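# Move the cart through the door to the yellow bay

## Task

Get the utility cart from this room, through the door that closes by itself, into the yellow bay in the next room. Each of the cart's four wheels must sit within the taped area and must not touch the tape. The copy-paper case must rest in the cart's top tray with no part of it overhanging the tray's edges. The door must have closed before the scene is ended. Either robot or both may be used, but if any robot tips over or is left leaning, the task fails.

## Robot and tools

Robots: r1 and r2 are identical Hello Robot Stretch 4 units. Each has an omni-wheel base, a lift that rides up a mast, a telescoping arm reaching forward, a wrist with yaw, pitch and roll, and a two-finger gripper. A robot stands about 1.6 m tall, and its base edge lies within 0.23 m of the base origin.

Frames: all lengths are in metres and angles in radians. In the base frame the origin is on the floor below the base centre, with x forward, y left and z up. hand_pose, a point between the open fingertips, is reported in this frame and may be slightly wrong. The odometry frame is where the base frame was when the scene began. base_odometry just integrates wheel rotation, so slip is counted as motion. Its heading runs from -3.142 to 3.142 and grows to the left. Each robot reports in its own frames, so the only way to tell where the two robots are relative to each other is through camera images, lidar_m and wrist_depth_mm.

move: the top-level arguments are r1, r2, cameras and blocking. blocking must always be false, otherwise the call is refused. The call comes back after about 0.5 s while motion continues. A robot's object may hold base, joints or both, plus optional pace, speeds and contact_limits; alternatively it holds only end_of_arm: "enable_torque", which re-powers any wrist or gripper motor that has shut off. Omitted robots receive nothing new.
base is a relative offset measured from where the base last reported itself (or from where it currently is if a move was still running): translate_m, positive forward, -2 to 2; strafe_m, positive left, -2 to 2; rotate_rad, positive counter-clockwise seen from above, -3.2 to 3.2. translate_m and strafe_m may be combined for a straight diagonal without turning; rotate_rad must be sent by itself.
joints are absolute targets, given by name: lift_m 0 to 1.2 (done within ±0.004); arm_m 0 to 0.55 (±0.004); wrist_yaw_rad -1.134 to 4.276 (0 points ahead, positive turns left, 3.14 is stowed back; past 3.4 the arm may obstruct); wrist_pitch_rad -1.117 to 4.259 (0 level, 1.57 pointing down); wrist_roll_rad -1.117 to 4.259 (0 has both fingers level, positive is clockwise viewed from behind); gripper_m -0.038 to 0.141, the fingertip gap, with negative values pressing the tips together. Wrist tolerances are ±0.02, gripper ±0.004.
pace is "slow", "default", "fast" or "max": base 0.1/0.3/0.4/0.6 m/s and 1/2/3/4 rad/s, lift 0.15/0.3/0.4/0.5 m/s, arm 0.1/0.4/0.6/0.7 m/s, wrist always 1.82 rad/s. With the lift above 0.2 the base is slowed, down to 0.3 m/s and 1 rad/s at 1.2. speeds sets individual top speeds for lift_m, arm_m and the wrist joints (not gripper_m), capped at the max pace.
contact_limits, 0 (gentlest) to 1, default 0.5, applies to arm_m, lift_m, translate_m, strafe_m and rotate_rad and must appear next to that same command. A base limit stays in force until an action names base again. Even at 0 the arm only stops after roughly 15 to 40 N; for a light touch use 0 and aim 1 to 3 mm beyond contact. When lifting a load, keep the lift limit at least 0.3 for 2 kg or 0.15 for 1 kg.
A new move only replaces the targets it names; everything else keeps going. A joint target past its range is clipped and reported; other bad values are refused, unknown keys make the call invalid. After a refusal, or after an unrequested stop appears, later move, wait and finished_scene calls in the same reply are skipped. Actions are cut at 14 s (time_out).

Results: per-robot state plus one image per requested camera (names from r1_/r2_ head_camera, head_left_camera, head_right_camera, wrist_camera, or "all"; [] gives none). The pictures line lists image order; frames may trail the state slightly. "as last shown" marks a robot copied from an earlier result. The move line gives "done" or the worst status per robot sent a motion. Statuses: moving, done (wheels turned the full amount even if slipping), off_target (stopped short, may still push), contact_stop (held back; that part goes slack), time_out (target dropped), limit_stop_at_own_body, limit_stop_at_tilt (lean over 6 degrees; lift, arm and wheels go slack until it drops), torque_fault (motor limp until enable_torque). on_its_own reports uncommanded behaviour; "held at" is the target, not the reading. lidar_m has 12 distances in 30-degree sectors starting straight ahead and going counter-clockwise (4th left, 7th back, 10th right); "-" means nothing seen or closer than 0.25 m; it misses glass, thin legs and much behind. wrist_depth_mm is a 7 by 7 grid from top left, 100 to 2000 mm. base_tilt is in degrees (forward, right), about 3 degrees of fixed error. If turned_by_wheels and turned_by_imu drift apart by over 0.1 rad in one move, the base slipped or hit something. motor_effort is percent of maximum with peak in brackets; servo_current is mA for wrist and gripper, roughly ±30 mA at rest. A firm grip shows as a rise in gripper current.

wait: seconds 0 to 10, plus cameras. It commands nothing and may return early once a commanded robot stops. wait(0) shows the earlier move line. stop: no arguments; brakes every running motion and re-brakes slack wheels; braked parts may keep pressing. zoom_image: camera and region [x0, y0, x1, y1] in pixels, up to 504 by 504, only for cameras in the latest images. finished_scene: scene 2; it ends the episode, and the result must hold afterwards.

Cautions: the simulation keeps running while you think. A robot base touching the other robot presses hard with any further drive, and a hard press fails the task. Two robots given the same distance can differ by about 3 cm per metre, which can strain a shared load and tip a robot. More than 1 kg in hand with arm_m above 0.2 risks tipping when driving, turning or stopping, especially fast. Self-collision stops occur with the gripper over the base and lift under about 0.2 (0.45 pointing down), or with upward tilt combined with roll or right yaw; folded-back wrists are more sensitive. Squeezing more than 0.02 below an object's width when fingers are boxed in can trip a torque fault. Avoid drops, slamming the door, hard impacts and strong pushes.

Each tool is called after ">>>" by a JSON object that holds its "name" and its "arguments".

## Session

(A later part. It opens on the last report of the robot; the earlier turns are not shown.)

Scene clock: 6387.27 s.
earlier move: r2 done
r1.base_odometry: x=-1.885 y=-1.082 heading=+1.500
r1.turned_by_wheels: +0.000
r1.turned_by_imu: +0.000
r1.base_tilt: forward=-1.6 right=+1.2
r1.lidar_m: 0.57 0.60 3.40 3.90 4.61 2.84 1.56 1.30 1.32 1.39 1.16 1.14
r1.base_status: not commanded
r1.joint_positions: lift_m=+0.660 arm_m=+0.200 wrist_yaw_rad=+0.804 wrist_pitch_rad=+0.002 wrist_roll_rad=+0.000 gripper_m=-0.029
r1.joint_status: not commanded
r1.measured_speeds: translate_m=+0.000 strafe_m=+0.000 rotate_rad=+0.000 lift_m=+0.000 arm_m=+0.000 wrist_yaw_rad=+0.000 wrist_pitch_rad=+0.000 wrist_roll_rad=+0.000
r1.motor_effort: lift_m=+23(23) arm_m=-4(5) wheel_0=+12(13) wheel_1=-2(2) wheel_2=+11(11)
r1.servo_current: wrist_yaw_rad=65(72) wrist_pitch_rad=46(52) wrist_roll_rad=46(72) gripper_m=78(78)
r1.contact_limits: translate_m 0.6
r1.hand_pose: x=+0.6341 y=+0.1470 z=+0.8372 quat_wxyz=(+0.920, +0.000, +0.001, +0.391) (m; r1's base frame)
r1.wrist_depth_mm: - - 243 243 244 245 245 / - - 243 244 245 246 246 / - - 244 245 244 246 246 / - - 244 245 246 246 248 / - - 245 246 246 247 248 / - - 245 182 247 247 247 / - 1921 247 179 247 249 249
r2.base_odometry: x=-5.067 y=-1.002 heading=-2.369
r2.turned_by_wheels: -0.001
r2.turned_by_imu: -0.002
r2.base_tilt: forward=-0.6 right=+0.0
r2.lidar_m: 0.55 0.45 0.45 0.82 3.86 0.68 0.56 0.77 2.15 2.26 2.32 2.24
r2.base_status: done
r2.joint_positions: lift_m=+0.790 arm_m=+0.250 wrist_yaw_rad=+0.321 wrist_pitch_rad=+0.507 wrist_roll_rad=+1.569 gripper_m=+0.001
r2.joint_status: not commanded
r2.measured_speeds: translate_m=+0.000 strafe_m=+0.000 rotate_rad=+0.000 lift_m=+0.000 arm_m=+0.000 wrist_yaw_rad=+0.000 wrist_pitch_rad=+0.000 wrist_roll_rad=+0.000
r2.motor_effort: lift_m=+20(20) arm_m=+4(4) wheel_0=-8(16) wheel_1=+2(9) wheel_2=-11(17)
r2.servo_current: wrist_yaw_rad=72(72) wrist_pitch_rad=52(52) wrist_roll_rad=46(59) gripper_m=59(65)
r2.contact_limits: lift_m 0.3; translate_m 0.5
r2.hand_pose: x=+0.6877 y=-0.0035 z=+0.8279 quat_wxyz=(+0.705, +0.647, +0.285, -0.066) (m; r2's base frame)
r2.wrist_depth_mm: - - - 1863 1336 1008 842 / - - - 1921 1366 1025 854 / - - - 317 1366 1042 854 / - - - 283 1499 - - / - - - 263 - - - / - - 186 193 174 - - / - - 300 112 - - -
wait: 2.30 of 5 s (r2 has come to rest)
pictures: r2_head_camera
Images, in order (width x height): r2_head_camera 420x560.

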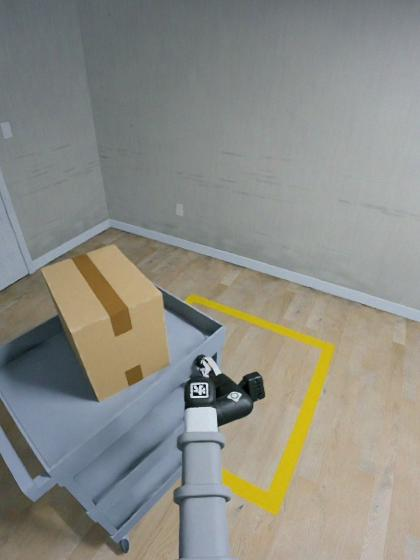

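>>> {"name": "move", "arguments": {"blocking": false, "r2": {"joints": {"arm_m": 0.0, "wrist_yaw_rad": -1.05, "wrist_pitch_rad": 0.2, "wrist_roll_rad": 1.57, "lift_m": 0.742}}, "cameras": []}}

>>> {"name": "wait", "arguments": {"seconds": 3, "cameras": []}}

>>> {"name": "move", "arguments": {"blocking": false, "r2": {"base": {"translate_m": -0.2575, "strafe_m": 0.107}, "contact_limits": {"translate_m": 0.3}}, "cameras": []}}

>>> {"name": "wait", "arguments": {"seconds": 4, "cameras": []}}

>>> {"name": "move", "arguments": {"blocking": false, "r2": {"base": {"rotate_rad": 1.058}, "pace": "slow", "contact_limits": {"rotate_rad": 0.3}}, "cameras": []}}

>>> {"name": "wait", "arguments": {"seconds": 5, "cameras": ["r2_head_camera", "r2_wrist_camera"]}}

>>> {"name": "zoom_image", "arguments": {"camera": "r2_head_camera", "region": [60, 260, 360, 560]}}

Scene clock: 6479.23 s.
move: r2 moving
r1.base_odometry: x=-1.885 y=-1.082 heading=+1.500
r1.turned_by_wheels: +0.000
r1.turned_by_imu: +0.000
r1.base_tilt: forward=-1.5 right=+1.3
r1.lidar_m: 0.58 0.60 3.39 3.88 4.60 2.86 1.57 1.29 1.33 1.39 1.16 1.14
r1.base_status: not commanded
r1.joint_positions: lift_m=+0.660 arm_m=+0.200 wrist_yaw_rad=+0.804 wrist_pitch_rad=+0.002 wrist_roll_rad=+0.000 gripper_m=-0.029
r1.joint_status: not commanded
r1.measured_speeds: translate_m=+0.000 strafe_m=+0.000 rotate_rad=+0.000 lift_m=+0.000 arm_m=+0.000 wrist_yaw_rad=+0.000 wrist_pitch_rad=+0.000 wrist_roll_rad=+0.000
r1.motor_effort: lift_m=+23(23) arm_m=-5(5) wheel_0=+13(13) wheel_1=-2(2) wheel_2=+11(11)
r1.servo_current: wrist_yaw_rad=59(59) wrist_pitch_rad=39(46) wrist_roll_rad=46(65) gripper_m=72(78)
r1.contact_limits: translate_m 0.6
r1.hand_pose: x=+0.6341 y=+0.1470 z=+0.8372 quat_wxyz=(+0.920, +0.000, +0.001, +0.391) (m; r1's base frame)
r1.wrist_depth_mm: - - 243 243 245 245 246 / - - 243 244 245 245 246 / - - 243 244 245 247 247 / - - 245 245 245 247 247 / - - 245 246 247 247 248 / - - 245 182 247 248 248 / - 1921 245 179 247 248 248
r2.base_odometry: x=-5.067 y=-1.002 heading=-2.368
r2.turned_by_wheels: +0.001
r2.turned_by_imu: +0.001
r2.base_tilt: forward=-0.6 right=+0.0
r2.lidar_m: 0.54 0.45 0.45 0.82 3.90 0.68 0.56 0.78 2.15 2.26 2.29 2.25
r2.base_status: not commanded
r2.joint_positions: lift_m=+0.755 arm_m=+0.199 wrist_yaw_rad=-0.230 wrist_pitch_rad=+0.209 wrist_roll_rad=+1.569 gripper_m=+0.001
r2.joint_status: lift_m moving; arm_m moving; wrist_yaw_rad moving; wrist_pitch_rad moving; wrist_roll_rad moving
r2.measured_speeds: translate_m=+0.000 strafe_m=+0.000 rotate_rad=+0.000 lift_m=-0.094 arm_m=-0.195 wrist_yaw_rad=-1.726 wrist_pitch_rad=-0.049 wrist_roll_rad=+0.000
r2.motor_effort: lift_m=+13(17) arm_m=-8(12) wheel_0=-3(9) wheel_1=+2(2) wheel_2=-5(11)
r2.servo_current: wrist_yaw_rad=104(137) wrist_pitch_rad=33(195) wrist_roll_rad=33(65) gripper_m=59(59)
r2.contact_limits: translate_m 0.5
r2.hand_pose: x=+0.6251 y=-0.1493 z=+0.8737 quat_wxyz=(+0.691, +0.706, -0.007, -0.154) (m; r2's base frame)
r2.wrist_depth_mm: - - - - 1863 1430 - / - - - - 1983 1336 1008 / - - - - - 1336 1042 / - - - - - 1366 1025 / - - - - - 1366 1025 / - - 190 193 183 1464 - / - - - 112 - - -
pictures: none
No camera images: "cameras" was empty.

Scene clock: 6480.60 s.
earlier move: r2 done
r1.base_odometry: x=-1.885 y=-1.082 heading=+1.500
r1.turned_by_wheels: +0.000
r1.turned_by_imu: +0.000
r1.base_tilt: forward=-1.6 right=+1.3
r1.lidar_m: 0.58 0.60 3.39 3.90 4.61 2.80 1.57 1.32 1.31 1.40 1.17 1.15
r1.base_status: not commanded
r1.joint_positions: lift_m=+0.660 arm_m=+0.200 wrist_yaw_rad=+0.804 wrist_pitch_rad=+0.002 wrist_roll_rad=+0.000 gripper_m=-0.029
r1.joint_status: not commanded
r1.measured_speeds: translate_m=+0.000 strafe_m=+0.000 rotate_rad=+0.000 lift_m=+0.000 arm_m=+0.000 wrist_yaw_rad=+0.000 wrist_pitch_rad=+0.000 wrist_roll_rad=+0.000
r1.motor_effort: lift_m=+23(23) arm_m=-4(5) wheel_0=+12(13) wheel_1=-2(2) wheel_2=+11(11)
r1.servo_current: wrist_yaw_rad=46(65) wrist_pitch_rad=46(52) wrist_roll_rad=46(65) gripper_m=72(78)
r1.contact_limits: translate_m 0.6
r1.hand_pose: x=+0.6341 y=+0.1470 z=+0.8372 quat_wxyz=(+0.920, +0.000, +0.001, +0.391) (m; r1's base frame)
r1.wrist_depth_mm: - - 242 243 244 245 245 / - - 243 244 245 246 246 / - - 243 245 245 246 246 / - - 244 245 246 247 247 / - - 244 246 246 248 247 / - - 245 182 247 248 248 / - 1863 246 179 247 249 248
r2.base_odometry: x=-5.067 y=-1.002 heading=-2.368
r2.turned_by_wheels: +0.000
r2.turned_by_imu: +0.000
r2.base_tilt: forward=-0.7 right=+0.1
r2.lidar_m: 0.55 0.43 0.45 0.82 3.90 0.71 0.55 0.76 2.13 2.26 2.33 2.25
r2.base_status: not commanded
r2.joint_positions: lift_m=+0.742 arm_m=+0.000 wrist_yaw_rad=-1.047 wrist_pitch_rad=+0.208 wrist_roll_rad=+1.569 gripper_m=+0.001
r2.joint_status: all done
r2.measured_speeds: translate_m=+0.000 strafe_m=+0.000 rotate_rad=+0.000 lift_m=+0.000 arm_m=+0.000 wrist_yaw_rad=+0.000 wrist_pitch_rad=+0.000 wrist_roll_rad=+0.000
r2.motor_effort: lift_m=+14(17) arm_m=-7(13) wheel_0=-3(9) wheel_1=+2(2) wheel_2=-6(11)
r2.servo_current: wrist_yaw_rad=52(150) wrist_pitch_rad=59(195) wrist_roll_rad=46(78) gripper_m=59(65)
r2.contact_limits: translate_m 0.5
r2.hand_pose: x=+0.2365 y=-0.2881 z=+0.8609 quat_wxyz=(+0.573, +0.645, -0.288, -0.416) (m; r2's base frame)
r2.wrist_depth_mm: - - - - - 1336 991 / - - - - - 1336 1025 / - - - - - 1366 1008 / - - - - - 1366 1008 / - - - - - 1366 1025 / - - 190 194 184 1397 1025 / - - - 112 - - 1008
wait: 1.37 of 3 s (r2 has come to rest)
pictures: none
No camera images: "cameras" was empty.

Scene clock: 6481.10 s.
move: r2 moving
r1.base_odometry: x=-1.885 y=-1.082 heading=+1.500
r1.turned_by_wheels: +0.000
r1.turned_by_imu: +0.000
r1.base_tilt: forward=-1.6 right=+1.2
r1.lidar_m: 0.57 0.59 3.38 3.90 4.60 2.83 1.59 1.32 1.30 1.36 1.14 1.13
r1.base_status: not commanded
r1.joint_positions: lift_m=+0.660 arm_m=+0.200 wrist_yaw_rad=+0.804 wrist_pitch_rad=+0.002 wrist_roll_rad=+0.000 gripper_m=-0.029
r1.joint_status: not commanded
r1.measured_speeds: translate_m=+0.000 strafe_m=+0.000 rotate_rad=+0.000 lift_m=+0.000 arm_m=+0.000 wrist_yaw_rad=+0.000 wrist_pitch_rad=+0.000 wrist_roll_rad=+0.000
r1.motor_effort: lift_m=+23(23) arm_m=-4(5) wheel_0=+12(13) wheel_1=-1(2) wheel_2=+11(11)
r1.servo_current: wrist_yaw_rad=46(65) wrist_pitch_rad=46(46) wrist_roll_rad=65(65) gripper_m=72(78)
r1.contact_limits: translate_m 0.6
r1.hand_pose: x=+0.6341 y=+0.1470 z=+0.8372 quat_wxyz=(+0.920, +0.000, +0.001, +0.391) (m; r1's base frame)
r1.wrist_depth_mm: - - 241 243 244 245 246 / - - 243 243 244 245 246 / - - 244 245 245 245 247 / - - 244 246 245 247 247 / - - 245 245 246 247 248 / - - 245 182 247 248 249 / - 1921 246 179 248 249 249
r2.base_odometry: x=-5.036 y=-0.990 heading=-2.369
r2.turned_by_wheels: +0.000
r2.turned_by_imu: +0.000
r2.base_tilt: forward=-0.7 right=+0.1
r2.lidar_m: 0.55 0.47 0.48 0.81 3.82 0.69 0.51 0.73 2.14 2.26 2.35 2.28
r2.base_status: translate_m moving; strafe_m moving
r2.joint_positions: lift_m=+0.742 arm_m=+0.000 wrist_yaw_rad=-1.047 wrist_pitch_rad=+0.208 wrist_roll_rad=+1.569 gripper_m=+0.001
r2.joint_status: not commanded
r2.measured_speeds: translate_m=-0.122 strafe_m=+0.050 rotate_rad=+0.002 lift_m=+0.000 arm_m=+0.000 wrist_yaw_rad=+0.000 wrist_pitch_rad=+0.000 wrist_roll_rad=+0.000
r2.motor_effort: lift_m=+14(14) arm_m=-7(8) wheel_0=-9(10) wheel_1=-7(7) wheel_2=+12(12)
r2.servo_current: wrist_yaw_rad=52(52) wrist_pitch_rad=52(59) wrist_roll_rad=39(59) gripper_m=52(65)
r2.contact_limits: translate_m 0.3
r2.hand_pose: x=+0.2365 y=-0.2881 z=+0.8609 quat_wxyz=(+0.573, +0.645, -0.288, -0.416) (m; r2's base frame)
r2.wrist_depth_mm: - - - - - 1308 1008 / - - - - - 1336 1008 / - - - - - 1366 1008 / - - - - - 1336 1025 / - - - - - 1366 1025 / - - 190 194 183 1366 1025 / - - - 112 - - -
pictures: none
No camera images: "cameras" was empty.

Scene clock: 6482.90 s.
earlier move: r2 done
r1.base_odometry: x=-1.885 y=-1.082 heading=+1.500
r1.turned_by_wheels: +0.000
r1.turned_by_imu: +0.000
r1.base_tilt: forward=-1.6 right=+1.2
r1.lidar_m: 0.59 0.60 3.39 3.92 4.61 2.84 1.54 1.29 1.33 1.39 1.15 1.15
r1.base_status: not commanded
r1.joint_positions: lift_m=+0.660 arm_m=+0.200 wrist_yaw_rad=+0.804 wrist_pitch_rad=+0.002 wrist_roll_rad=+0.000 gripper_m=-0.029
r1.joint_status: not commanded
r1.measured_speeds: translate_m=+0.000 strafe_m=+0.000 rotate_rad=+0.000 lift_m=+0.000 arm_m=+0.000 wrist_yaw_rad=+0.000 wrist_pitch_rad=+0.000 wrist_roll_rad=+0.000
r1.motor_effort: lift_m=+23(23) arm_m=-5(5) wheel_0=+13(13) wheel_1=-2(2) wheel_2=+11(11)
r1.servo_current: wrist_yaw_rad=65(65) wrist_pitch_rad=46(46) wrist_roll_rad=33(72) gripper_m=72(78)
r1.contact_limits: translate_m 0.6
r1.hand_pose: x=+0.6341 y=+0.1470 z=+0.8372 quat_wxyz=(+0.920, +0.000, +0.001, +0.391) (m; r1's base frame)
r1.wrist_depth_mm: - - 242 244 244 245 245 / - - 243 244 245 245 246 / - - 243 245 245 246 246 / - - 244 244 246 246 247 / - - 244 246 247 247 247 / - - 245 182 247 248 248 / - 1983 246 179 247 248 249
r2.base_odometry: x=-4.808 y=-0.899 heading=-2.369
r2.turned_by_wheels: +0.000
r2.turned_by_imu: +0.000
r2.base_tilt: forward=-0.7 right=+0.1
r2.lidar_m: 0.67 0.60 0.86 0.70 3.85 0.54 0.29 0.37 1.16 2.19 2.59 2.50
r2.base_status: done
r2.joint_positions: lift_m=+0.742 arm_m=+0.000 wrist_yaw_rad=-1.047 wrist_pitch_rad=+0.208 wrist_roll_rad=+1.569 gripper_m=+0.001
r2.joint_status: not commanded
r2.measured_speeds: translate_m=+0.000 strafe_m=+0.000 rotate_rad=+0.000 lift_m=+0.000 arm_m=+0.000 wrist_yaw_rad=+0.000 wrist_pitch_rad=+0.000 wrist_roll_rad=+0.000
r2.motor_effort: lift_m=+14(14) arm_m=-7(8) wheel_0=-2(13) wheel_1=-4(8) wheel_2=+1(13)
r2.servo_current: wrist_yaw_rad=52(59) wrist_pitch_rad=59(59) wrist_roll_rad=52(65) gripper_m=52(65)
r2.contact_limits: translate_m 0.3
r2.hand_pose: x=+0.2364 y=-0.2881 z=+0.8609 quat_wxyz=(+0.573, +0.645, -0.288, -0.416) (m; r2's base frame)
r2.wrist_depth_mm: - - - - - 1336 1008 / - - - - - 1336 1008 / - - - - - 1366 1025 / - - - - - 1366 1008 / - - - - - 1366 1025 / - - 190 195 183 1366 1008 / - - - 112 - 1281 1008
wait: 1.80 of 4 s (r2 has come to rest)
pictures: none
No camera images: "cameras" was empty.

Scene clock: 6483.40 s.
move: r2 moving
r1.base_odometry: x=-1.885 y=-1.082 heading=+1.500
r1.turned_by_wheels: +0.000
r1.turned_by_imu: +0.000
r1.base_tilt: forward=-1.5 right=+1.2
r1.lidar_m: 0.58 0.60 3.41 3.87 4.60 2.88 1.57 1.32 1.33 1.39 1.15 1.16
r1.base_status: not commanded
r1.joint_positions: lift_m=+0.660 arm_m=+0.200 wrist_yaw_rad=+0.804 wrist_pitch_rad=+0.002 wrist_roll_rad=+0.000 gripper_m=-0.029
r1.joint_status: not commanded
r1.measured_speeds: translate_m=+0.000 strafe_m=+0.000 rotate_rad=+0.000 lift_m=+0.000 arm_m=+0.000 wrist_yaw_rad=+0.000 wrist_pitch_rad=+0.000 wrist_roll_rad=+0.000
r1.motor_effort: lift_m=+23(23) arm_m=-5(5) wheel_0=+12(13) wheel_1=-2(2) wheel_2=+11(11)
r1.servo_current: wrist_yaw_rad=26(65) wrist_pitch_rad=39(46) wrist_roll_rad=39(59) gripper_m=72(78)
r1.contact_limits: translate_m 0.6
r1.hand_pose: x=+0.6341 y=+0.1470 z=+0.8372 quat_wxyz=(+0.920, +0.000, +0.001, +0.391) (m; r1's base frame)
r1.wrist_depth_mm: - - 243 243 244 244 245 / - - 242 243 244 245 246 / - - 243 244 245 247 247 / - - 244 245 246 247 247 / - - 245 246 246 246 248 / - - 245 182 247 248 248 / - 1921 246 179 248 248 248
r2.base_odometry: x=-4.808 y=-0.899 heading=-2.243
r2.turned_by_wheels: +0.126
r2.turned_by_imu: +0.122
r2.base_tilt: forward=-0.7 right=+0.0
r2.lidar_m: 0.60 0.60 0.71 0.74 4.51 0.39 0.29 0.42 2.10 2.33 2.54 0.96
r2.base_status: rotate_rad moving
r2.joint_positions: lift_m=+0.742 arm_m=+0.000 wrist_yaw_rad=-1.047 wrist_pitch_rad=+0.208 wrist_roll_rad=+1.569 gripper_m=+0.001
r2.joint_status: not commanded
r2.measured_speeds: translate_m=+0.002 strafe_m=+0.001 rotate_rad=+0.481 lift_m=+0.000 arm_m=+0.000 wrist_yaw_rad=+0.000 wrist_pitch_rad=+0.000 wrist_roll_rad=+0.000
r2.motor_effort: lift_m=+14(14) arm_m=-7(7) wheel_0=-6(7) wheel_1=-8(9) wheel_2=-9(10)
r2.servo_current: wrist_yaw_rad=52(59) wrist_pitch_rad=59(59) wrist_roll_rad=39(52) gripper_m=59(59)
r2.contact_limits: rotate_rad 0.3
r2.hand_pose: x=+0.2364 y=-0.2881 z=+0.8609 quat_wxyz=(+0.573, +0.645, -0.288, -0.416) (m; r2's base frame)
r2.wrist_depth_mm: - - - - - 1308 1008 / - - - - - 1308 1008 / - - - - - 1336 1008 / - - - - - 1336 1008 / - - - - - 1366 1025 / - - 190 193 184 1366 1008 / - - - 112 - - 1025
pictures: none
No camera images: "cameras" was empty.

Scene clock: 6485.23 s.
earlier move: r2 done
r1.base_odometry: x=-1.885 y=-1.082 heading=+1.500
r1.turned_by_wheels: +0.000
r1.turned_by_imu: +0.000
r1.base_tilt: forward=-1.6 right=+1.3
r1.lidar_m: 0.60 0.58 3.38 3.90 4.63 2.83 1.56 1.30 1.30 1.37 1.14 1.16
r1.base_status: not commanded
r1.joint_positions: lift_m=+0.660 arm_m=+0.200 wrist_yaw_rad=+0.804 wrist_pitch_rad=+0.002 wrist_roll_rad=+0.000 gripper_m=-0.029
r1.joint_status: not commanded
r1.measured_speeds: translate_m=+0.000 strafe_m=+0.000 rotate_rad=+0.000 lift_m=+0.000 arm_m=+0.000 wrist_yaw_rad=+0.000 wrist_pitch_rad=+0.000 wrist_roll_rad=+0.000
r1.motor_effort: lift_m=+23(23) arm_m=-5(5) wheel_0=+12(13) wheel_1=-1(2) wheel_2=+11(11)
r1.servo_current: wrist_yaw_rad=33(65) wrist_pitch_rad=39(52) wrist_roll_rad=59(65) gripper_m=78(78)
r1.contact_limits: translate_m 0.6
r1.hand_pose: x=+0.6341 y=+0.1470 z=+0.8372 quat_wxyz=(+0.920, +0.000, +0.001, +0.391) (m; r1's base frame)
r1.wrist_depth_mm: - - 242 244 243 245 246 / - - 243 244 244 245 246 / - - 243 244 245 246 247 / - - 244 245 245 246 247 / - - 244 245 246 247 248 / - - 244 182 246 248 248 / - 1921 246 179 248 249 249
r2.base_odometry: x=-4.808 y=-0.899 heading=-1.312
r2.turned_by_wheels: +0.931
r2.turned_by_imu: +0.907
r2.base_tilt: forward=-0.7 right=+0.0
r2.lidar_m: 0.86 0.71 3.87 0.53 0.30 0.32 1.20 2.20 2.59 2.51 0.67 0.62
r2.base_status: done
r2.joint_positions: lift_m=+0.742 arm_m=+0.000 wrist_yaw_rad=-1.047 wrist_pitch_rad=+0.208 wrist_roll_rad=+1.569 gripper_m=+0.001
r2.joint_status: not commanded
r2.measured_speeds: translate_m=+0.000 strafe_m=+0.000 rotate_rad=+0.000 lift_m=+0.000 arm_m=+0.000 wrist_yaw_rad=+0.000 wrist_pitch_rad=+0.000 wrist_roll_rad=+0.000
r2.motor_effort: lift_m=+14(14) arm_m=-7(7) wheel_0=-4(8) wheel_1=-4(10) wheel_2=-6(10)
r2.servo_current: wrist_yaw_rad=46(59) wrist_pitch_rad=52(59) wrist_roll_rad=46(59) gripper_m=52(72)
r2.contact_limits: rotate_rad 0.3
r2.hand_pose: x=+0.2364 y=-0.2881 z=+0.8609 quat_wxyz=(+0.573, +0.645, -0.288, -0.416) (m; r2's base frame)
r2.wrist_depth_mm: - - - - - 1336 1008 / - - - - - 1366 1025 / - - - - - 1138 1008 / - - 759 - - - 854 / - - 699 603 - - - / - - 190 193 174 - - / - - - 112 - - -
wait: 1.83 of 5 s (r2 has come to rest)
pictures: r2_head_camera, r2_wrist_camera
Images, in order (width x height): r2_head_camera 420x560, r2_wrist_camera 616x392.

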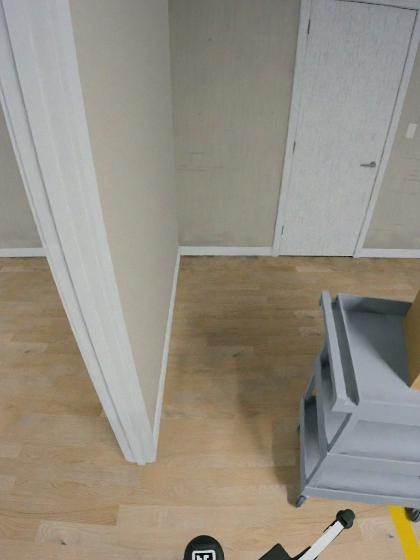

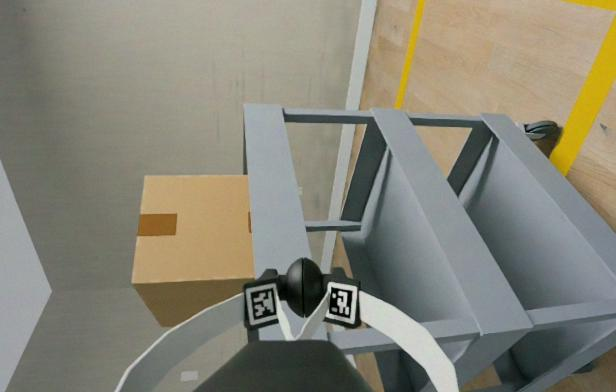

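Scaled by 1.680 from the camera's 420x560 image, which has a finer 1200x1600 frame.

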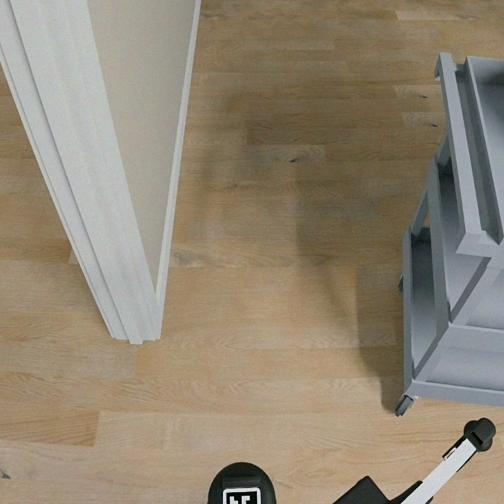

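>>> {"name": "move", "arguments": {"blocking": false, "r2": {"joints": {"arm_m": 0.27}, "contact_limits": {"arm_m": 0.2}}, "cameras": []}}

>>> {"name": "wait", "arguments": {"seconds": 3, "cameras": ["r2_head_camera", "r2_head_right_camera"]}}

>>> {"name": "zoom_image", "arguments": {"camera": "r2_head_camera", "region": [120, 260, 420, 560]}}

Scene clock: 6509.57 s.
move: r2 moving
r1.base_odometry: x=-1.885 y=-1.082 heading=+1.500
r1.turned_by_wheels: +0.000
r1.turned_by_imu: +0.000
r1.base_tilt: forward=-1.6 right=+1.3
r1.lidar_m: 0.58 0.60 3.39 3.86 4.62 2.87 1.56 1.31 1.32 1.39 1.14 1.14
r1.base_status: not commanded
r1.joint_positions: lift_m=+0.660 arm_m=+0.200 wrist_yaw_rad=+0.804 wrist_pitch_rad=+0.002 wrist_roll_rad=+0.000 gripper_m=-0.029
r1.joint_status: not commanded
r1.measured_speeds: translate_m=+0.000 strafe_m=+0.000 rotate_rad=+0.000 lift_m=+0.000 arm_m=+0.000 wrist_yaw_rad=+0.000 wrist_pitch_rad=+0.000 wrist_roll_rad=+0.000
r1.motor_effort: lift_m=+23(23) arm_m=-5(5) wheel_0=+12(13) wheel_1=-2(2) wheel_2=+11(11)
r1.servo_current: wrist_yaw_rad=39(52) wrist_pitch_rad=39(52) wrist_roll_rad=39(52) gripper_m=72(78)
r1.contact_limits: translate_m 0.6
r1.hand_pose: x=+0.6341 y=+0.1470 z=+0.8372 quat_wxyz=(+0.920, +0.000, +0.001, +0.391) (m; r1's base frame)
r1.wrist_depth_mm: - - 243 243 244 245 245 / - - 243 244 244 245 246 / - - 244 245 245 246 246 / - - 244 245 246 246 247 / - - 245 246 247 247 247 / - - 245 182 247 248 248 / - 1921 246 179 247 248 249
r2.base_odometry: x=-4.808 y=-0.899 heading=-1.312
r2.turned_by_wheels: +0.000
r2.turned_by_imu: +0.000
r2.base_tilt: forward=-0.7 right=+0.1
r2.lidar_m: 0.86 0.72 3.86 0.55 0.27 0.34 1.14 2.23 2.60 2.50 0.67 0.59
r2.base_status: not commanded
r2.joint_positions: lift_m=+0.742 arm_m=+0.051 wrist_yaw_rad=-1.047 wrist_pitch_rad=+0.208 wrist_roll_rad=+1.569 gripper_m=+0.001
r2.joint_status: arm_m moving
r2.measured_speeds: translate_m=+0.000 strafe_m=+0.000 rotate_rad=+0.000 lift_m=+0.000 arm_m=+0.195 wrist_yaw_rad=+0.000 wrist_pitch_rad=-0.002 wrist_roll_rad=+0.000
r2.motor_effort: lift_m=+14(14) arm_m=+10(12) wheel_0=-4(5) wheel_1=-3(3) wheel_2=-6(6)
r2.servo_current: wrist_yaw_rad=39(59) wrist_pitch_rad=52(59) wrist_roll_rad=59(59) gripper_m=52(65)
r2.contact_limits: arm_m 0.2; rotate_rad 0.3
r2.hand_pose: x=+0.2868 y=-0.2881 z=+0.8609 quat_wxyz=(+0.573, +0.645, -0.288, -0.416) (m; r2's base frame)
r2.wrist_depth_mm: - - - - - 1336 1008 / - - - - - 1308 1008 / - - - - - 1118 917 / - - 741 1229 - - - / - - 668 559 - - - / - - 190 193 174 - - / - - - 112 - - -
pictures: none
No camera images: "cameras" was empty.

Scene clock: 6511.00 s.
earlier move: r2 done
r1.base_odometry: x=-1.885 y=-1.082 heading=+1.500
r1.turned_by_wheels: +0.000
r1.turned_by_imu: +0.000
r1.base_tilt: forward=-1.6 right=+1.2
r1.lidar_m: 0.61 0.62 3.40 3.90 4.61 2.86 1.57 1.31 1.34 1.39 1.13 1.17
r1.base_status: not commanded
r1.joint_positions: lift_m=+0.660 arm_m=+0.200 wrist_yaw_rad=+0.804 wrist_pitch_rad=+0.002 wrist_roll_rad=+0.000 gripper_m=-0.029
r1.joint_status: not commanded
r1.measured_speeds: translate_m=+0.000 strafe_m=+0.000 rotate_rad=+0.000 lift_m=+0.000 arm_m=+0.000 wrist_yaw_rad=+0.000 wrist_pitch_rad=+0.000 wrist_roll_rad=+0.000
r1.motor_effort: lift_m=+23(23) arm_m=-4(5) wheel_0=+12(13) wheel_1=-1(2) wheel_2=+11(11)
r1.servo_current: wrist_yaw_rad=39(65) wrist_pitch_rad=46(52) wrist_roll_rad=59(65) gripper_m=72(85)
r1.contact_limits: translate_m 0.6
r1.hand_pose: x=+0.6341 y=+0.1470 z=+0.8372 quat_wxyz=(+0.920, +0.000, +0.001, +0.391) (m; r1's base frame)
r1.wrist_depth_mm: - - 242 243 244 245 246 / - - 243 244 244 246 245 / - - 244 244 245 246 247 / - - 244 245 246 246 248 / - - 246 246 246 247 248 / - - 245 182 247 248 248 / - 1983 246 179 247 249 249
r2.base_odometry: x=-4.808 y=-0.899 heading=-1.312
r2.turned_by_wheels: +0.000
r2.turned_by_imu: +0.000
r2.base_tilt: forward=-0.6 right=+0.1
r2.lidar_m: 0.89 0.73 3.88 0.53 0.30 0.37 1.14 2.22 2.59 2.52 0.64 0.59
r2.base_status: not commanded
r2.joint_positions: lift_m=+0.742 arm_m=+0.270 wrist_yaw_rad=-1.047 wrist_pitch_rad=+0.208 wrist_roll_rad=+1.569 gripper_m=+0.001
r2.joint_status: all done
r2.measured_speeds: translate_m=+0.000 strafe_m=+0.000 rotate_rad=+0.000 lift_m=+0.000 arm_m=+0.000 wrist_yaw_rad=+0.000 wrist_pitch_rad=+0.000 wrist_roll_rad=+0.000
r2.motor_effort: lift_m=+14(14) arm_m=+7(12) wheel_0=-4(5) wheel_1=-4(4) wheel_2=-6(6)
r2.servo_current: wrist_yaw_rad=46(59) wrist_pitch_rad=52(59) wrist_roll_rad=26(59) gripper_m=59(65)
r2.contact_limits: arm_m 0.2; rotate_rad 0.3
r2.hand_pose: x=+0.5060 y=-0.2881 z=+0.8610 quat_wxyz=(+0.573, +0.645, -0.288, -0.415) (m; r2's base frame)
r2.wrist_depth_mm: - - - - - 960 854 / - 585 591 469 - - - / - 530 549 370 - - - / - 691 654 310 382 - 439 / - - - 310 931 - - / - - 191 193 183 661 866 / - - - 112 - 1281 1025
wait: 1.43 of 3 s (r2 has come to rest)
pictures: r2_head_camera, r2_head_right_camera
Images, in order (width x height): r2_head_camera 420x560, r2_head_right_camera 420x672.

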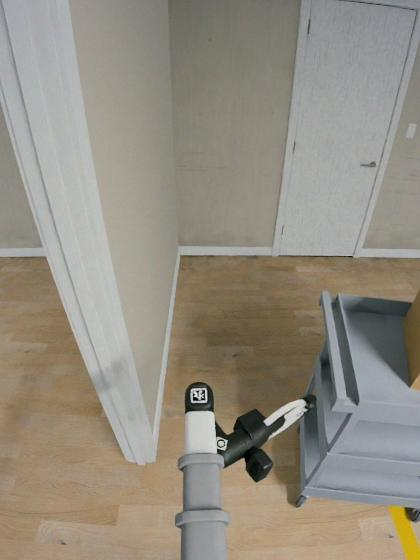

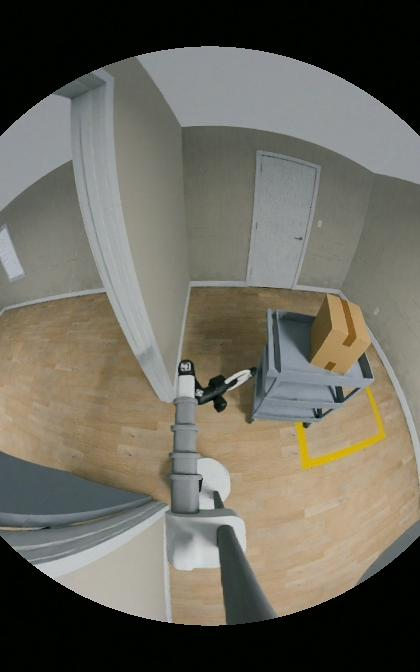

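Scaled by 1.680 from the camera's 420x560 image, which has a finer 1200x1600 frame.

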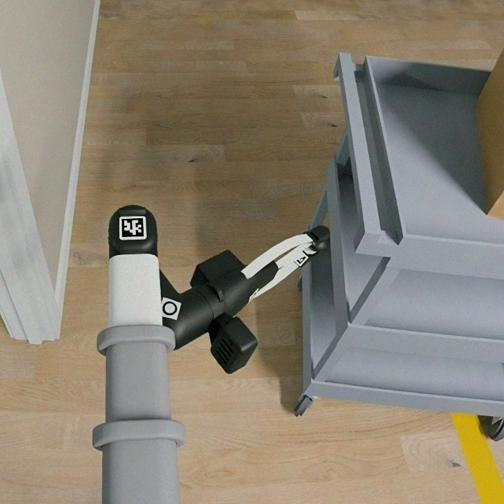

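>>> {"name": "move", "arguments": {"blocking": false, "r2": {"joints": {"arm_m": 0.315}, "contact_limits": {"arm_m": 0.2}}, "cameras": []}}

>>> {"name": "wait", "arguments": {"seconds": 2, "cameras": []}}

>>> {"name": "move", "arguments": {"blocking": false, "r2": {"base": {"strafe_m": -0.24}, "pace": "slow", "contact_limits": {"strafe_m": 0.6}}, "cameras": []}}

>>> {"name": "wait", "arguments": {"seconds": 5, "cameras": ["r2_head_camera", "r2_head_right_camera"]}}

>>> {"name": "zoom_image", "arguments": {"camera": "r2_head_camera", "region": [120, 260, 420, 560]}}

Scene clock: 6524.73 s.
move: r2 moving
r1.base_odometry: x=-1.885 y=-1.082 heading=+1.500
r1.turned_by_wheels: +0.000
r1.turned_by_imu: +0.000
r1.base_tilt: forward=-1.6 right=+1.2
r1.lidar_m: 0.56 0.59 3.40 3.91 4.59 2.84 1.56 1.31 1.32 1.41 1.16 1.14
r1.base_status: not commanded
r1.joint_positions: lift_m=+0.660 arm_m=+0.200 wrist_yaw_rad=+0.804 wrist_pitch_rad=+0.002 wrist_roll_rad=+0.000 gripper_m=-0.029
r1.joint_status: not commanded
r1.measured_speeds: translate_m=+0.000 strafe_m=+0.000 rotate_rad=+0.000 lift_m=+0.000 arm_m=+0.000 wrist_yaw_rad=+0.000 wrist_pitch_rad=+0.000 wrist_roll_rad=+0.000
r1.motor_effort: lift_m=+23(23) arm_m=-5(5) wheel_0=+12(13) wheel_1=-2(2) wheel_2=+11(11)
r1.servo_current: wrist_yaw_rad=46(59) wrist_pitch_rad=46(46) wrist_roll_rad=39(65) gripper_m=78(78)
r1.contact_limits: translate_m 0.6
r1.hand_pose: x=+0.6341 y=+0.1470 z=+0.8372 quat_wxyz=(+0.920, +0.000, +0.001, +0.391) (m; r1's base frame)
r1.wrist_depth_mm: - - 242 243 244 245 245 / - - 243 243 245 246 246 / - - 244 244 245 246 247 / - - 244 244 246 247 247 / - - 245 246 247 247 248 / - - 246 182 248 248 249 / - 1921 246 179 247 248 249
r2.base_odometry: x=-4.808 y=-0.899 heading=-1.312
r2.turned_by_wheels: +0.000
r2.turned_by_imu: +0.000
r2.base_tilt: forward=-0.7 right=+0.1
r2.lidar_m: 0.84 0.71 3.87 0.52 0.27 0.36 1.17 2.21 2.59 2.52 0.64 0.62
r2.base_status: not commanded
r2.joint_positions: lift_m=+0.742 arm_m=+0.309 wrist_yaw_rad=-1.047 wrist_pitch_rad=+0.208 wrist_roll_rad=+1.569 gripper_m=+0.001
r2.joint_status: arm_m moving
r2.measured_speeds: translate_m=+0.000 strafe_m=+0.000 rotate_rad=+0.000 lift_m=+0.000 arm_m=+0.073 wrist_yaw_rad=+0.000 wrist_pitch_rad=+0.000 wrist_roll_rad=+0.000
r2.motor_effort: lift_m=+14(14) arm_m=+7(12) wheel_0=-4(5) wheel_1=-3(4) wheel_2=-6(6)
r2.servo_current: wrist_yaw_rad=52(59) wrist_pitch_rad=52(59) wrist_roll_rad=33(52) gripper_m=59(65)
r2.contact_limits: arm_m 0.2; rotate_rad 0.3
r2.hand_pose: x=+0.5454 y=-0.2881 z=+0.8610 quat_wxyz=(+0.573, +0.645, -0.288, -0.415) (m; r2's base frame)
r2.wrist_depth_mm: - 603 615 539 - - - / - 530 544 379 - - - / - 554 559 312 351 368 - / - 732 707 291 960 - - / - - - 332 - 539 - / - - 191 192 184 707 976 / - - - 112 - 1281 1025
pictures: none
No camera images: "cameras" was empty.

Scene clock: 6525.20 s.
earlier move: r2 done
r1.base_odometry: x=-1.885 y=-1.082 heading=+1.500
r1.turned_by_wheels: +0.000
r1.turned_by_imu: +0.000
r1.base_tilt: forward=-1.6 right=+1.2
r1.lidar_m: 0.55 0.60 3.39 3.91 4.60 2.85 1.55 1.30 1.32 1.36 1.16 1.14
r1.base_status: not commanded
r1.joint_positions: lift_m=+0.660 arm_m=+0.200 wrist_yaw_rad=+0.804 wrist_pitch_rad=+0.002 wrist_roll_rad=+0.000 gripper_m=-0.029
r1.joint_status: not commanded
r1.measured_speeds: translate_m=+0.000 strafe_m=+0.000 rotate_rad=+0.000 lift_m=+0.000 arm_m=+0.000 wrist_yaw_rad=+0.000 wrist_pitch_rad=+0.000 wrist_roll_rad=+0.000
r1.motor_effort: lift_m=+23(23) arm_m=-4(5) wheel_0=+12(13) wheel_1=-2(2) wheel_2=+11(11)
r1.servo_current: wrist_yaw_rad=52(59) wrist_pitch_rad=46(46) wrist_roll_rad=39(72) gripper_m=72(78)
r1.contact_limits: translate_m 0.6
r1.hand_pose: x=+0.6341 y=+0.1470 z=+0.8372 quat_wxyz=(+0.920, +0.000, +0.001, +0.391) (m; r1's base frame)
r1.wrist_depth_mm: - - 243 243 244 245 245 / - - 243 244 244 245 246 / - - 244 244 245 246 246 / - - 244 245 246 247 247 / - - 245 245 247 247 247 / - - 245 182 246 248 249 / - 1921 245 179 248 249 250
r2.base_odometry: x=-4.808 y=-0.899 heading=-1.312
r2.turned_by_wheels: +0.000
r2.turned_by_imu: +0.000
r2.base_tilt: forward=-0.7 right=+0.1
r2.lidar_m: 0.87 0.72 3.86 0.53 0.29 0.39 1.19 2.23 2.58 2.51 0.65 0.57
r2.base_status: not commanded
r2.joint_positions: lift_m=+0.742 arm_m=+0.315 wrist_yaw_rad=-1.047 wrist_pitch_rad=+0.208 wrist_roll_rad=+1.569 gripper_m=+0.001
r2.joint_status: all done
r2.measured_speeds: translate_m=+0.000 strafe_m=+0.000 rotate_rad=+0.000 lift_m=+0.000 arm_m=+0.000 wrist_yaw_rad=+0.000 wrist_pitch_rad=+0.000 wrist_roll_rad=+0.000
r2.motor_effort: lift_m=+14(14) arm_m=+8(12) wheel_0=-4(5) wheel_1=-3(4) wheel_2=-6(6)
r2.servo_current: wrist_yaw_rad=39(59) wrist_pitch_rad=52(59) wrist_roll_rad=46(59) gripper_m=52(65)
r2.contact_limits: arm_m 0.2; rotate_rad 0.3
r2.hand_pose: x=+0.5510 y=-0.2881 z=+0.8610 quat_wxyz=(+0.573, +0.645, -0.288, -0.415) (m; r2's base frame)
r2.wrist_depth_mm: - 597 603 500 - - - / - 517 539 375 - - - / - 564 569 301 343 366 379 / - 741 699 301 946 - 449 / - - - 338 - 549 - / - - 191 193 183 723 976 / - - - 112 - 1281 1025
wait: 0.47 of 2 s (r2 has come to rest)
pictures: none
No camera images: "cameras" was empty.

Scene clock: 6525.70 s.
move: r2 moving
r1.base_odometry: x=-1.885 y=-1.082 heading=+1.500
r1.turned_by_wheels: +0.000
r1.turned_by_imu: +0.000
r1.base_tilt: forward=-1.6 right=+1.2
r1.lidar_m: 0.58 0.60 3.42 3.91 4.59 2.82 1.59 1.31 1.32 1.40 1.17 1.15
r1.base_status: not commanded
r1.joint_positions: lift_m=+0.660 arm_m=+0.200 wrist_yaw_rad=+0.804 wrist_pitch_rad=+0.002 wrist_roll_rad=+0.000 gripper_m=-0.029
r1.joint_status: not commanded
r1.measured_speeds: translate_m=+0.000 strafe_m=+0.000 rotate_rad=+0.000 lift_m=+0.000 arm_m=+0.000 wrist_yaw_rad=+0.000 wrist_pitch_rad=+0.000 wrist_roll_rad=+0.000
r1.motor_effort: lift_m=+23(23) arm_m=-5(5) wheel_0=+13(13) wheel_1=-2(2) wheel_2=+11(11)
r1.servo_current: wrist_yaw_rad=59(59) wrist_pitch_rad=39(46) wrist_roll_rad=52(59) gripper_m=65(78)
r1.contact_limits: translate_m 0.6
r1.hand_pose: x=+0.6341 y=+0.1470 z=+0.8372 quat_wxyz=(+0.920, +0.000, +0.001, +0.391) (m; r1's base frame)
r1.wrist_depth_mm: - - 242 243 244 245 246 / - - 244 245 244 245 246 / - - 244 245 245 246 247 / - - 244 245 247 246 248 / - - 245 245 246 247 248 / - - 245 182 246 248 248 / - 1983 246 179 247 248 249
r2.base_odometry: x=-4.822 y=-0.903 heading=-1.312
r2.turned_by_wheels: +0.000
r2.turned_by_imu: +0.000
r2.base_tilt: forward=-0.7 right=+0.1
r2.lidar_m: 0.91 0.70 3.83 0.50 0.31 0.39 1.29 2.21 2.59 2.51 0.65 0.59
r2.base_status: strafe_m moving
r2.joint_positions: lift_m=+0.742 arm_m=+0.315 wrist_yaw_rad=-1.047 wrist_pitch_rad=+0.208 wrist_roll_rad=+1.569 gripper_m=+0.001
r2.joint_status: not commanded
r2.measured_speeds: translate_m=+0.000 strafe_m=-0.056 rotate_rad=+0.001 lift_m=+0.000 arm_m=+0.000 wrist_yaw_rad=+0.000 wrist_pitch_rad=+0.000 wrist_roll_rad=+0.000
r2.motor_effort: lift_m=+14(14) arm_m=+7(8) wheel_0=+11(11) wheel_1=-8(9) wheel_2=+0(5)
r2.servo_current: wrist_yaw_rad=52(59) wrist_pitch_rad=46(59) wrist_roll_rad=59(59) gripper_m=52(59)
r2.contact_limits: arm_m 0.2; strafe_m 0.6
r2.hand_pose: x=+0.5510 y=-0.2881 z=+0.8610 quat_wxyz=(+0.573, +0.645, -0.288, -0.415) (m; r2's base frame)
r2.wrist_depth_mm: - 574 591 484 - - - / - 512 535 373 - - - / - 535 544 289 334 353 368 / - 723 676 274 917 - 439 / - - - 315 - 525 - / - - 191 193 183 691 960 / - - - 112 - 1281 1025
pictures: none
No camera images: "cameras" was empty.

Scene clock: 6528.73 s.
earlier move: r2 done
r1.base_odometry: x=-1.885 y=-1.082 heading=+1.500
r1.turned_by_wheels: +0.000
r1.turned_by_imu: +0.000
r1.base_tilt: forward=-1.6 right=+1.2
r1.lidar_m: 0.56 0.60 3.36 3.86 4.63 2.87 1.57 1.32 1.33 1.36 1.16 1.15
r1.base_status: not commanded
r1.joint_positions: lift_m=+0.660 arm_m=+0.200 wrist_yaw_rad=+0.804 wrist_pitch_rad=+0.002 wrist_roll_rad=+0.000 gripper_m=-0.029
r1.joint_status: not commanded
r1.measured_speeds: translate_m=+0.000 strafe_m=+0.000 rotate_rad=+0.000 lift_m=+0.000 arm_m=+0.000 wrist_yaw_rad=+0.000 wrist_pitch_rad=+0.000 wrist_roll_rad=+0.000
r1.motor_effort: lift_m=+23(23) arm_m=-4(5) wheel_0=+13(13) wheel_1=-1(2) wheel_2=+11(11)
r1.servo_current: wrist_yaw_rad=39(65) wrist_pitch_rad=46(52) wrist_roll_rad=52(72) gripper_m=72(85)
r1.contact_limits: translate_m 0.6
r1.hand_pose: x=+0.6341 y=+0.1470 z=+0.8372 quat_wxyz=(+0.920, +0.000, +0.001, +0.391) (m; r1's base frame)
r1.wrist_depth_mm: - - 243 243 245 244 246 / - - 243 244 245 245 246 / - - 244 244 245 246 247 / - - 244 245 246 247 247 / - - 245 246 247 248 248 / - - 245 182 247 247 248 / - 1921 246 179 247 249 249
r2.base_odometry: x=-5.040 y=-0.961 heading=-1.311
r2.turned_by_wheels: +0.001
r2.turned_by_imu: +0.003
r2.base_tilt: forward=-0.6 right=+0.0
r2.lidar_m: 1.66 0.84 3.86 0.61 0.50 0.72 2.09 2.25 2.34 2.29 0.73 0.59
r2.base_status: done
r2.joint_positions: lift_m=+0.742 arm_m=+0.315 wrist_yaw_rad=-1.047 wrist_pitch_rad=+0.208 wrist_roll_rad=+1.569 gripper_m=+0.000
r2.joint_status: not commanded
r2.measured_speeds: translate_m=+0.000 strafe_m=+0.000 rotate_rad=+0.000 lift_m=+0.000 arm_m=+0.000 wrist_yaw_rad=+0.000 wrist_pitch_rad=+0.000 wrist_roll_rad=+0.000
r2.motor_effort: lift_m=+14(14) arm_m=+7(8) wheel_0=+9(23) wheel_1=-2(9) wheel_2=+4(7)
r2.servo_current: wrist_yaw_rad=39(59) wrist_pitch_rad=59(59) wrist_roll_rad=52(65) gripper_m=59(65)
r2.contact_limits: arm_m 0.2; strafe_m 0.6
r2.hand_pose: x=+0.5510 y=-0.2881 z=+0.8610 quat_wxyz=(+0.573, +0.645, -0.288, -0.415) (m; r2's base frame)
r2.wrist_depth_mm: - - - - - 1336 1008 / - - - 621 - - 931 / - 535 554 366 - - - / - 488 504 278 306 325 340 / - 574 597 233 247 - - / - - 190 193 183 - 445 / - - - 112 - - 723
wait: 3.03 of 5 s (r2 has come to rest)
pictures: r2_head_camera, r2_head_right_camera
Images, in order (width x height): r2_head_camera 420x560, r2_head_right_camera 420x672.

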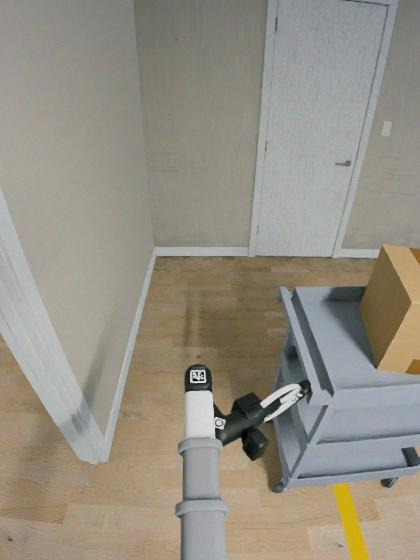

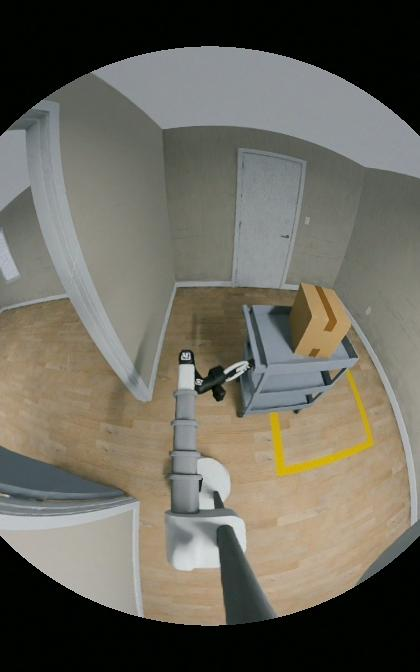

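Scaled by 1.680 from the camera's 420x560 image, which has a finer 1200x1600 frame.

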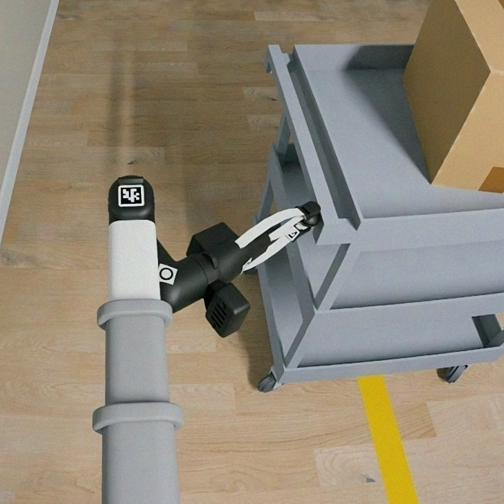

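>>> {"name": "move", "arguments": {"blocking": false, "r2": {"base": {"strafe_m": 0.03}, "joints": {"arm_m": 0.47}, "contact_limits": {"arm_m": 0.2}}, "r1": {"base": {"translate_m": 0.138, "strafe_m": 0.224}, "joints": {"wrist_yaw_rad": 0.54}, "speeds": {"wrist_yaw_rad": 0.1}, "pace": "slow", "contact_limits": {"translate_m": 0.6}}, "cameras": []}}

>>> {"name": "wait", "arguments": {"seconds": 3, "cameras": []}}

>>> {"name": "wait", "arguments": {"seconds": 4, "cameras": ["r1_head_camera", "r2_head_camera"]}}

Scene clock: 6566.10 s.
move: r1 moving; r2 moving
r1.base_odometry: x=-1.895 y=-1.075 heading=+1.501
r1.turned_by_wheels: +0.001
r1.turned_by_imu: +0.001
r1.base_tilt: forward=-1.6 right=+1.3
r1.lidar_m: 0.55 0.60 3.38 3.87 4.59 2.85 1.57 1.31 1.33 1.38 1.17 1.14
r1.base_status: translate_m moving; strafe_m moving
r1.joint_positions: lift_m=+0.660 arm_m=+0.200 wrist_yaw_rad=+0.780 wrist_pitch_rad=+0.002 wrist_roll_rad=+0.000 gripper_m=-0.029
r1.joint_status: wrist_yaw_rad moving
r1.measured_speeds: translate_m=+0.025 strafe_m=+0.042 rotate_rad=-0.002 lift_m=+0.000 arm_m=+0.000 wrist_yaw_rad=-0.085 wrist_pitch_rad=+0.000 wrist_roll_rad=+0.000
r1.motor_effort: lift_m=+23(23) arm_m=-4(5) wheel_0=+4(10) wheel_1=+8(10) wheel_2=+1(10)
r1.servo_current: wrist_yaw_rad=150(150) wrist_pitch_rad=46(52) wrist_roll_rad=33(59) gripper_m=72(85)
r1.contact_limits: translate_m 0.6
r1.hand_pose: x=+0.6375 y=+0.1407 z=+0.8372 quat_wxyz=(+0.925, +0.000, +0.001, +0.380) (m; r1's base frame)
r1.wrist_depth_mm: - - 241 243 245 245 246 / - - 244 243 246 246 247 / - - 243 244 246 246 248 / - - 244 245 246 247 247 / - - 244 245 246 248 249 / - - 183 183 247 248 249 / - 1921 245 181 247 249 249
r2.base_odometry: x=-5.014 y=-0.954 heading=-1.311
r2.turned_by_wheels: +0.000
r2.turned_by_imu: +0.000
r2.base_tilt: forward=-0.7 right=+0.0
r2.lidar_m: 1.58 0.80 3.86 0.59 0.48 0.65 2.12 2.24 2.37 2.32 0.71 0.57
r2.base_status: strafe_m moving
r2.joint_positions: lift_m=+0.742 arm_m=+0.366 wrist_yaw_rad=-1.048 wrist_pitch_rad=+0.208 wrist_roll_rad=+1.569 gripper_m=+0.000
r2.joint_status: arm_m moving
r2.measured_speeds: translate_m=+0.000 strafe_m=+0.040 rotate_rad=+0.001 lift_m=+0.000 arm_m=+0.195 wrist_yaw_rad=+0.000 wrist_pitch_rad=+0.000 wrist_roll_rad=+0.000
r2.motor_effort: lift_m=+14(14) arm_m=+11(11) wheel_0=-3(9) wheel_1=+2(11) wheel_2=+0(3)
r2.servo_current: wrist_yaw_rad=52(52) wrist_pitch_rad=52(52) wrist_roll_rad=52(59) gripper_m=59(59)
r2.contact_limits: arm_m 0.2
r2.hand_pose: x=+0.6018 y=-0.2881 z=+0.8610 quat_wxyz=(+0.573, +0.645, -0.288, -0.416) (m; r2's base frame)
r2.wrist_depth_mm: - - - - - 1308 991 / - 609 603 375 931 - - / - 484 504 254 298 322 340 / - 530 549 242 325 - - / - 647 640 264 891 - 424 / - - 190 194 184 715 484 / - - - 112 - - 976
pictures: none
No camera images: "cameras" was empty.

Scene clock: 6567.13 s.
earlier move: r1 moving; r2 done
r1.base_odometry: x=-1.969 y=-1.022 heading=+1.501
r1.turned_by_wheels: +0.001
r1.turned_by_imu: +0.002
r1.base_tilt: forward=-1.6 right=+1.3
r1.lidar_m: 0.58 0.62 3.29 3.79 4.60 3.04 1.64 1.41 1.41 1.42 1.19 1.07
r1.base_status: translate_m moving; strafe_m moving
r1.joint_positions: lift_m=+0.660 arm_m=+0.200 wrist_yaw_rad=+0.684 wrist_pitch_rad=+0.002 wrist_roll_rad=+0.000 gripper_m=-0.029
r1.joint_status: wrist_yaw_rad moving
r1.measured_speeds: translate_m=+0.052 strafe_m=+0.084 rotate_rad=-0.001 lift_m=+0.000 arm_m=+0.000 wrist_yaw_rad=-0.094 wrist_pitch_rad=+0.000 wrist_roll_rad=+0.000
r1.motor_effort: lift_m=+23(23) arm_m=-1(5) wheel_0=+7(10) wheel_1=+10(11) wheel_2=+3(10)
r1.servo_current: wrist_yaw_rad=254(254) wrist_pitch_rad=39(52) wrist_roll_rad=46(65) gripper_m=65(85)
r1.contact_limits: translate_m 0.6
r1.hand_pose: x=+0.6496 y=+0.1145 z=+0.8372 quat_wxyz=(+0.942, +0.000, +0.001, +0.335) (m; r1's base frame)
r1.wrist_depth_mm: - - 240 242 243 244 245 / - - 241 241 243 243 245 / - - 242 244 243 244 246 / - - 242 244 245 245 246 / - - 243 245 246 246 247 / - - 183 185 246 247 247 / - 159 244 179 245 247 247
r2.base_odometry: x=-5.011 y=-0.953 heading=-1.311
r2.turned_by_wheels: +0.000
r2.turned_by_imu: +0.000
r2.base_tilt: forward=-0.7 right=+0.1
r2.lidar_m: 1.56 0.82 3.86 0.59 0.48 0.67 2.10 2.23 2.39 2.31 0.72 0.61
r2.base_status: done
r2.joint_positions: lift_m=+0.742 arm_m=+0.470 wrist_yaw_rad=-1.048 wrist_pitch_rad=+0.208 wrist_roll_rad=+1.569 gripper_m=+0.000
r2.joint_status: all done
r2.measured_speeds: translate_m=+0.000 strafe_m=+0.000 rotate_rad=+0.000 lift_m=+0.000 arm_m=+0.000 wrist_yaw_rad=+0.000 wrist_pitch_rad=+0.000 wrist_roll_rad=+0.000
r2.motor_effort: lift_m=+14(14) arm_m=+8(11) wheel_0=+0(9) wheel_1=+1(11) wheel_2=+0(3)
r2.servo_current: wrist_yaw_rad=39(65) wrist_pitch_rad=52(59) wrist_roll_rad=39(59) gripper_m=59(65)
r2.contact_limits: arm_m 0.2
r2.hand_pose: x=+0.7060 y=-0.2881 z=+0.8610 quat_wxyz=(+0.573, +0.645, -0.288, -0.416) (m; r2's base frame)
r2.wrist_depth_mm: - 445 496 195 256 - - / - 442 459 221 277 - - / - 496 517 230 301 - - / - 585 597 301 798 - - / - - - 277 1983 715 436 / - - 189 193 183 574 554 / - - - 112 - 1205 1008
wait: 1.03 of 3 s (r2 has come to rest)
pictures: none
No camera images: "cameras" was empty.

Scene clock: 6569.53 s.
earlier move: r1 done
r1.base_odometry: x=-2.099 y=-0.929 heading=+1.500
r1.turned_by_wheels: -0.001
r1.turned_by_imu: +0.002
r1.base_tilt: forward=-1.6 right=+1.3
r1.lidar_m: 0.61 0.65 3.11 3.60 4.59 3.33 1.87 1.55 1.59 1.46 1.18 0.89
r1.base_status: done
r1.joint_positions: lift_m=+0.660 arm_m=+0.200 wrist_yaw_rad=+0.547 wrist_pitch_rad=+0.002 wrist_roll_rad=+0.000 gripper_m=-0.029
r1.joint_status: all done
r1.measured_speeds: translate_m=+0.000 strafe_m=+0.000 rotate_rad=+0.000 lift_m=+0.000 arm_m=+0.000 wrist_yaw_rad=+0.000 wrist_pitch_rad=+0.000 wrist_roll_rad=+0.000
r1.motor_effort: lift_m=+23(23) arm_m=-4(5) wheel_0=-3(10) wheel_1=+1(12) wheel_2=+4(10)
r1.servo_current: wrist_yaw_rad=46(273) wrist_pitch_rad=46(52) wrist_roll_rad=52(72) gripper_m=65(85)
r1.contact_limits: translate_m 0.6
r1.hand_pose: x=+0.6627 y=+0.0752 z=+0.8372 quat_wxyz=(+0.963, +0.000, +0.001, +0.270) (m; r1's base frame)
r1.wrist_depth_mm: - - 243 244 243 243 245 / - - 244 244 244 245 244 / - - 245 244 245 245 245 / - - 245 245 245 246 247 / - - 246 245 247 246 247 / - - 246 183 246 247 247 / - 1921 247 180 248 247 247
r2.base_odometry: x=-5.011 y=-0.953 heading=-1.311
r2.turned_by_wheels: +0.000
r2.turned_by_imu: +0.000
r2.base_tilt: forward=-0.7 right=+0.1
r2.lidar_m: 1.53 0.81 3.87 0.60 0.47 0.67 2.07 2.24 2.35 2.31 0.73 0.60
r2.base_status: done
r2.joint_positions: lift_m=+0.742 arm_m=+0.470 wrist_yaw_rad=-1.048 wrist_pitch_rad=+0.208 wrist_roll_rad=+1.569 gripper_m=+0.000
r2.joint_status: all done
r2.measured_speeds: translate_m=+0.000 strafe_m=+0.000 rotate_rad=+0.000 lift_m=+0.000 arm_m=+0.000 wrist_yaw_rad=+0.000 wrist_pitch_rad=+0.000 wrist_roll_rad=+0.000
r2.motor_effort: lift_m=+14(14) arm_m=+7(11) wheel_0=+0(9) wheel_1=+1(11) wheel_2=+0(3)
r2.servo_current: wrist_yaw_rad=33(65) wrist_pitch_rad=52(59) wrist_roll_rad=46(65) gripper_m=52(65)
r2.contact_limits: arm_m 0.2
r2.hand_pose: x=+0.7060 y=-0.2881 z=+0.8610 quat_wxyz=(+0.573, +0.645, -0.288, -0.416) (m; r2's base frame)
r2.wrist_depth_mm: - 449 492 195 258 - - / - 439 459 221 276 - - / - 496 517 229 300 - - / - 591 597 303 809 - - / - - - 277 - 699 439 / - - 190 193 183 569 544 / - - - 112 - 1229 1025
wait: 2.40 of 4 s (r1 has come to rest)
pictures: r1_head_camera, r2_head_camera
Images, in order (width x height): r1_head_camera 420x560, r2_head_camera 420x560.

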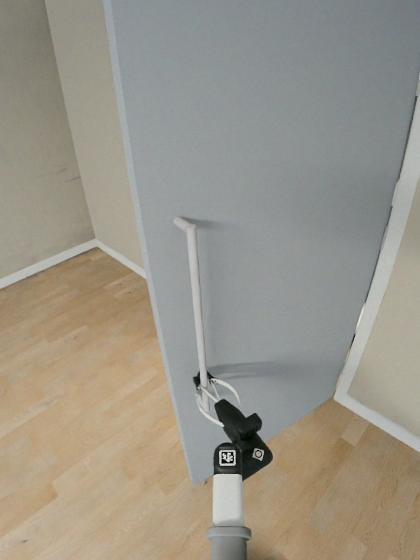

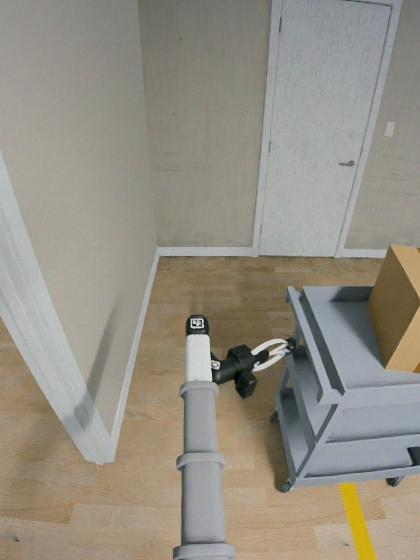

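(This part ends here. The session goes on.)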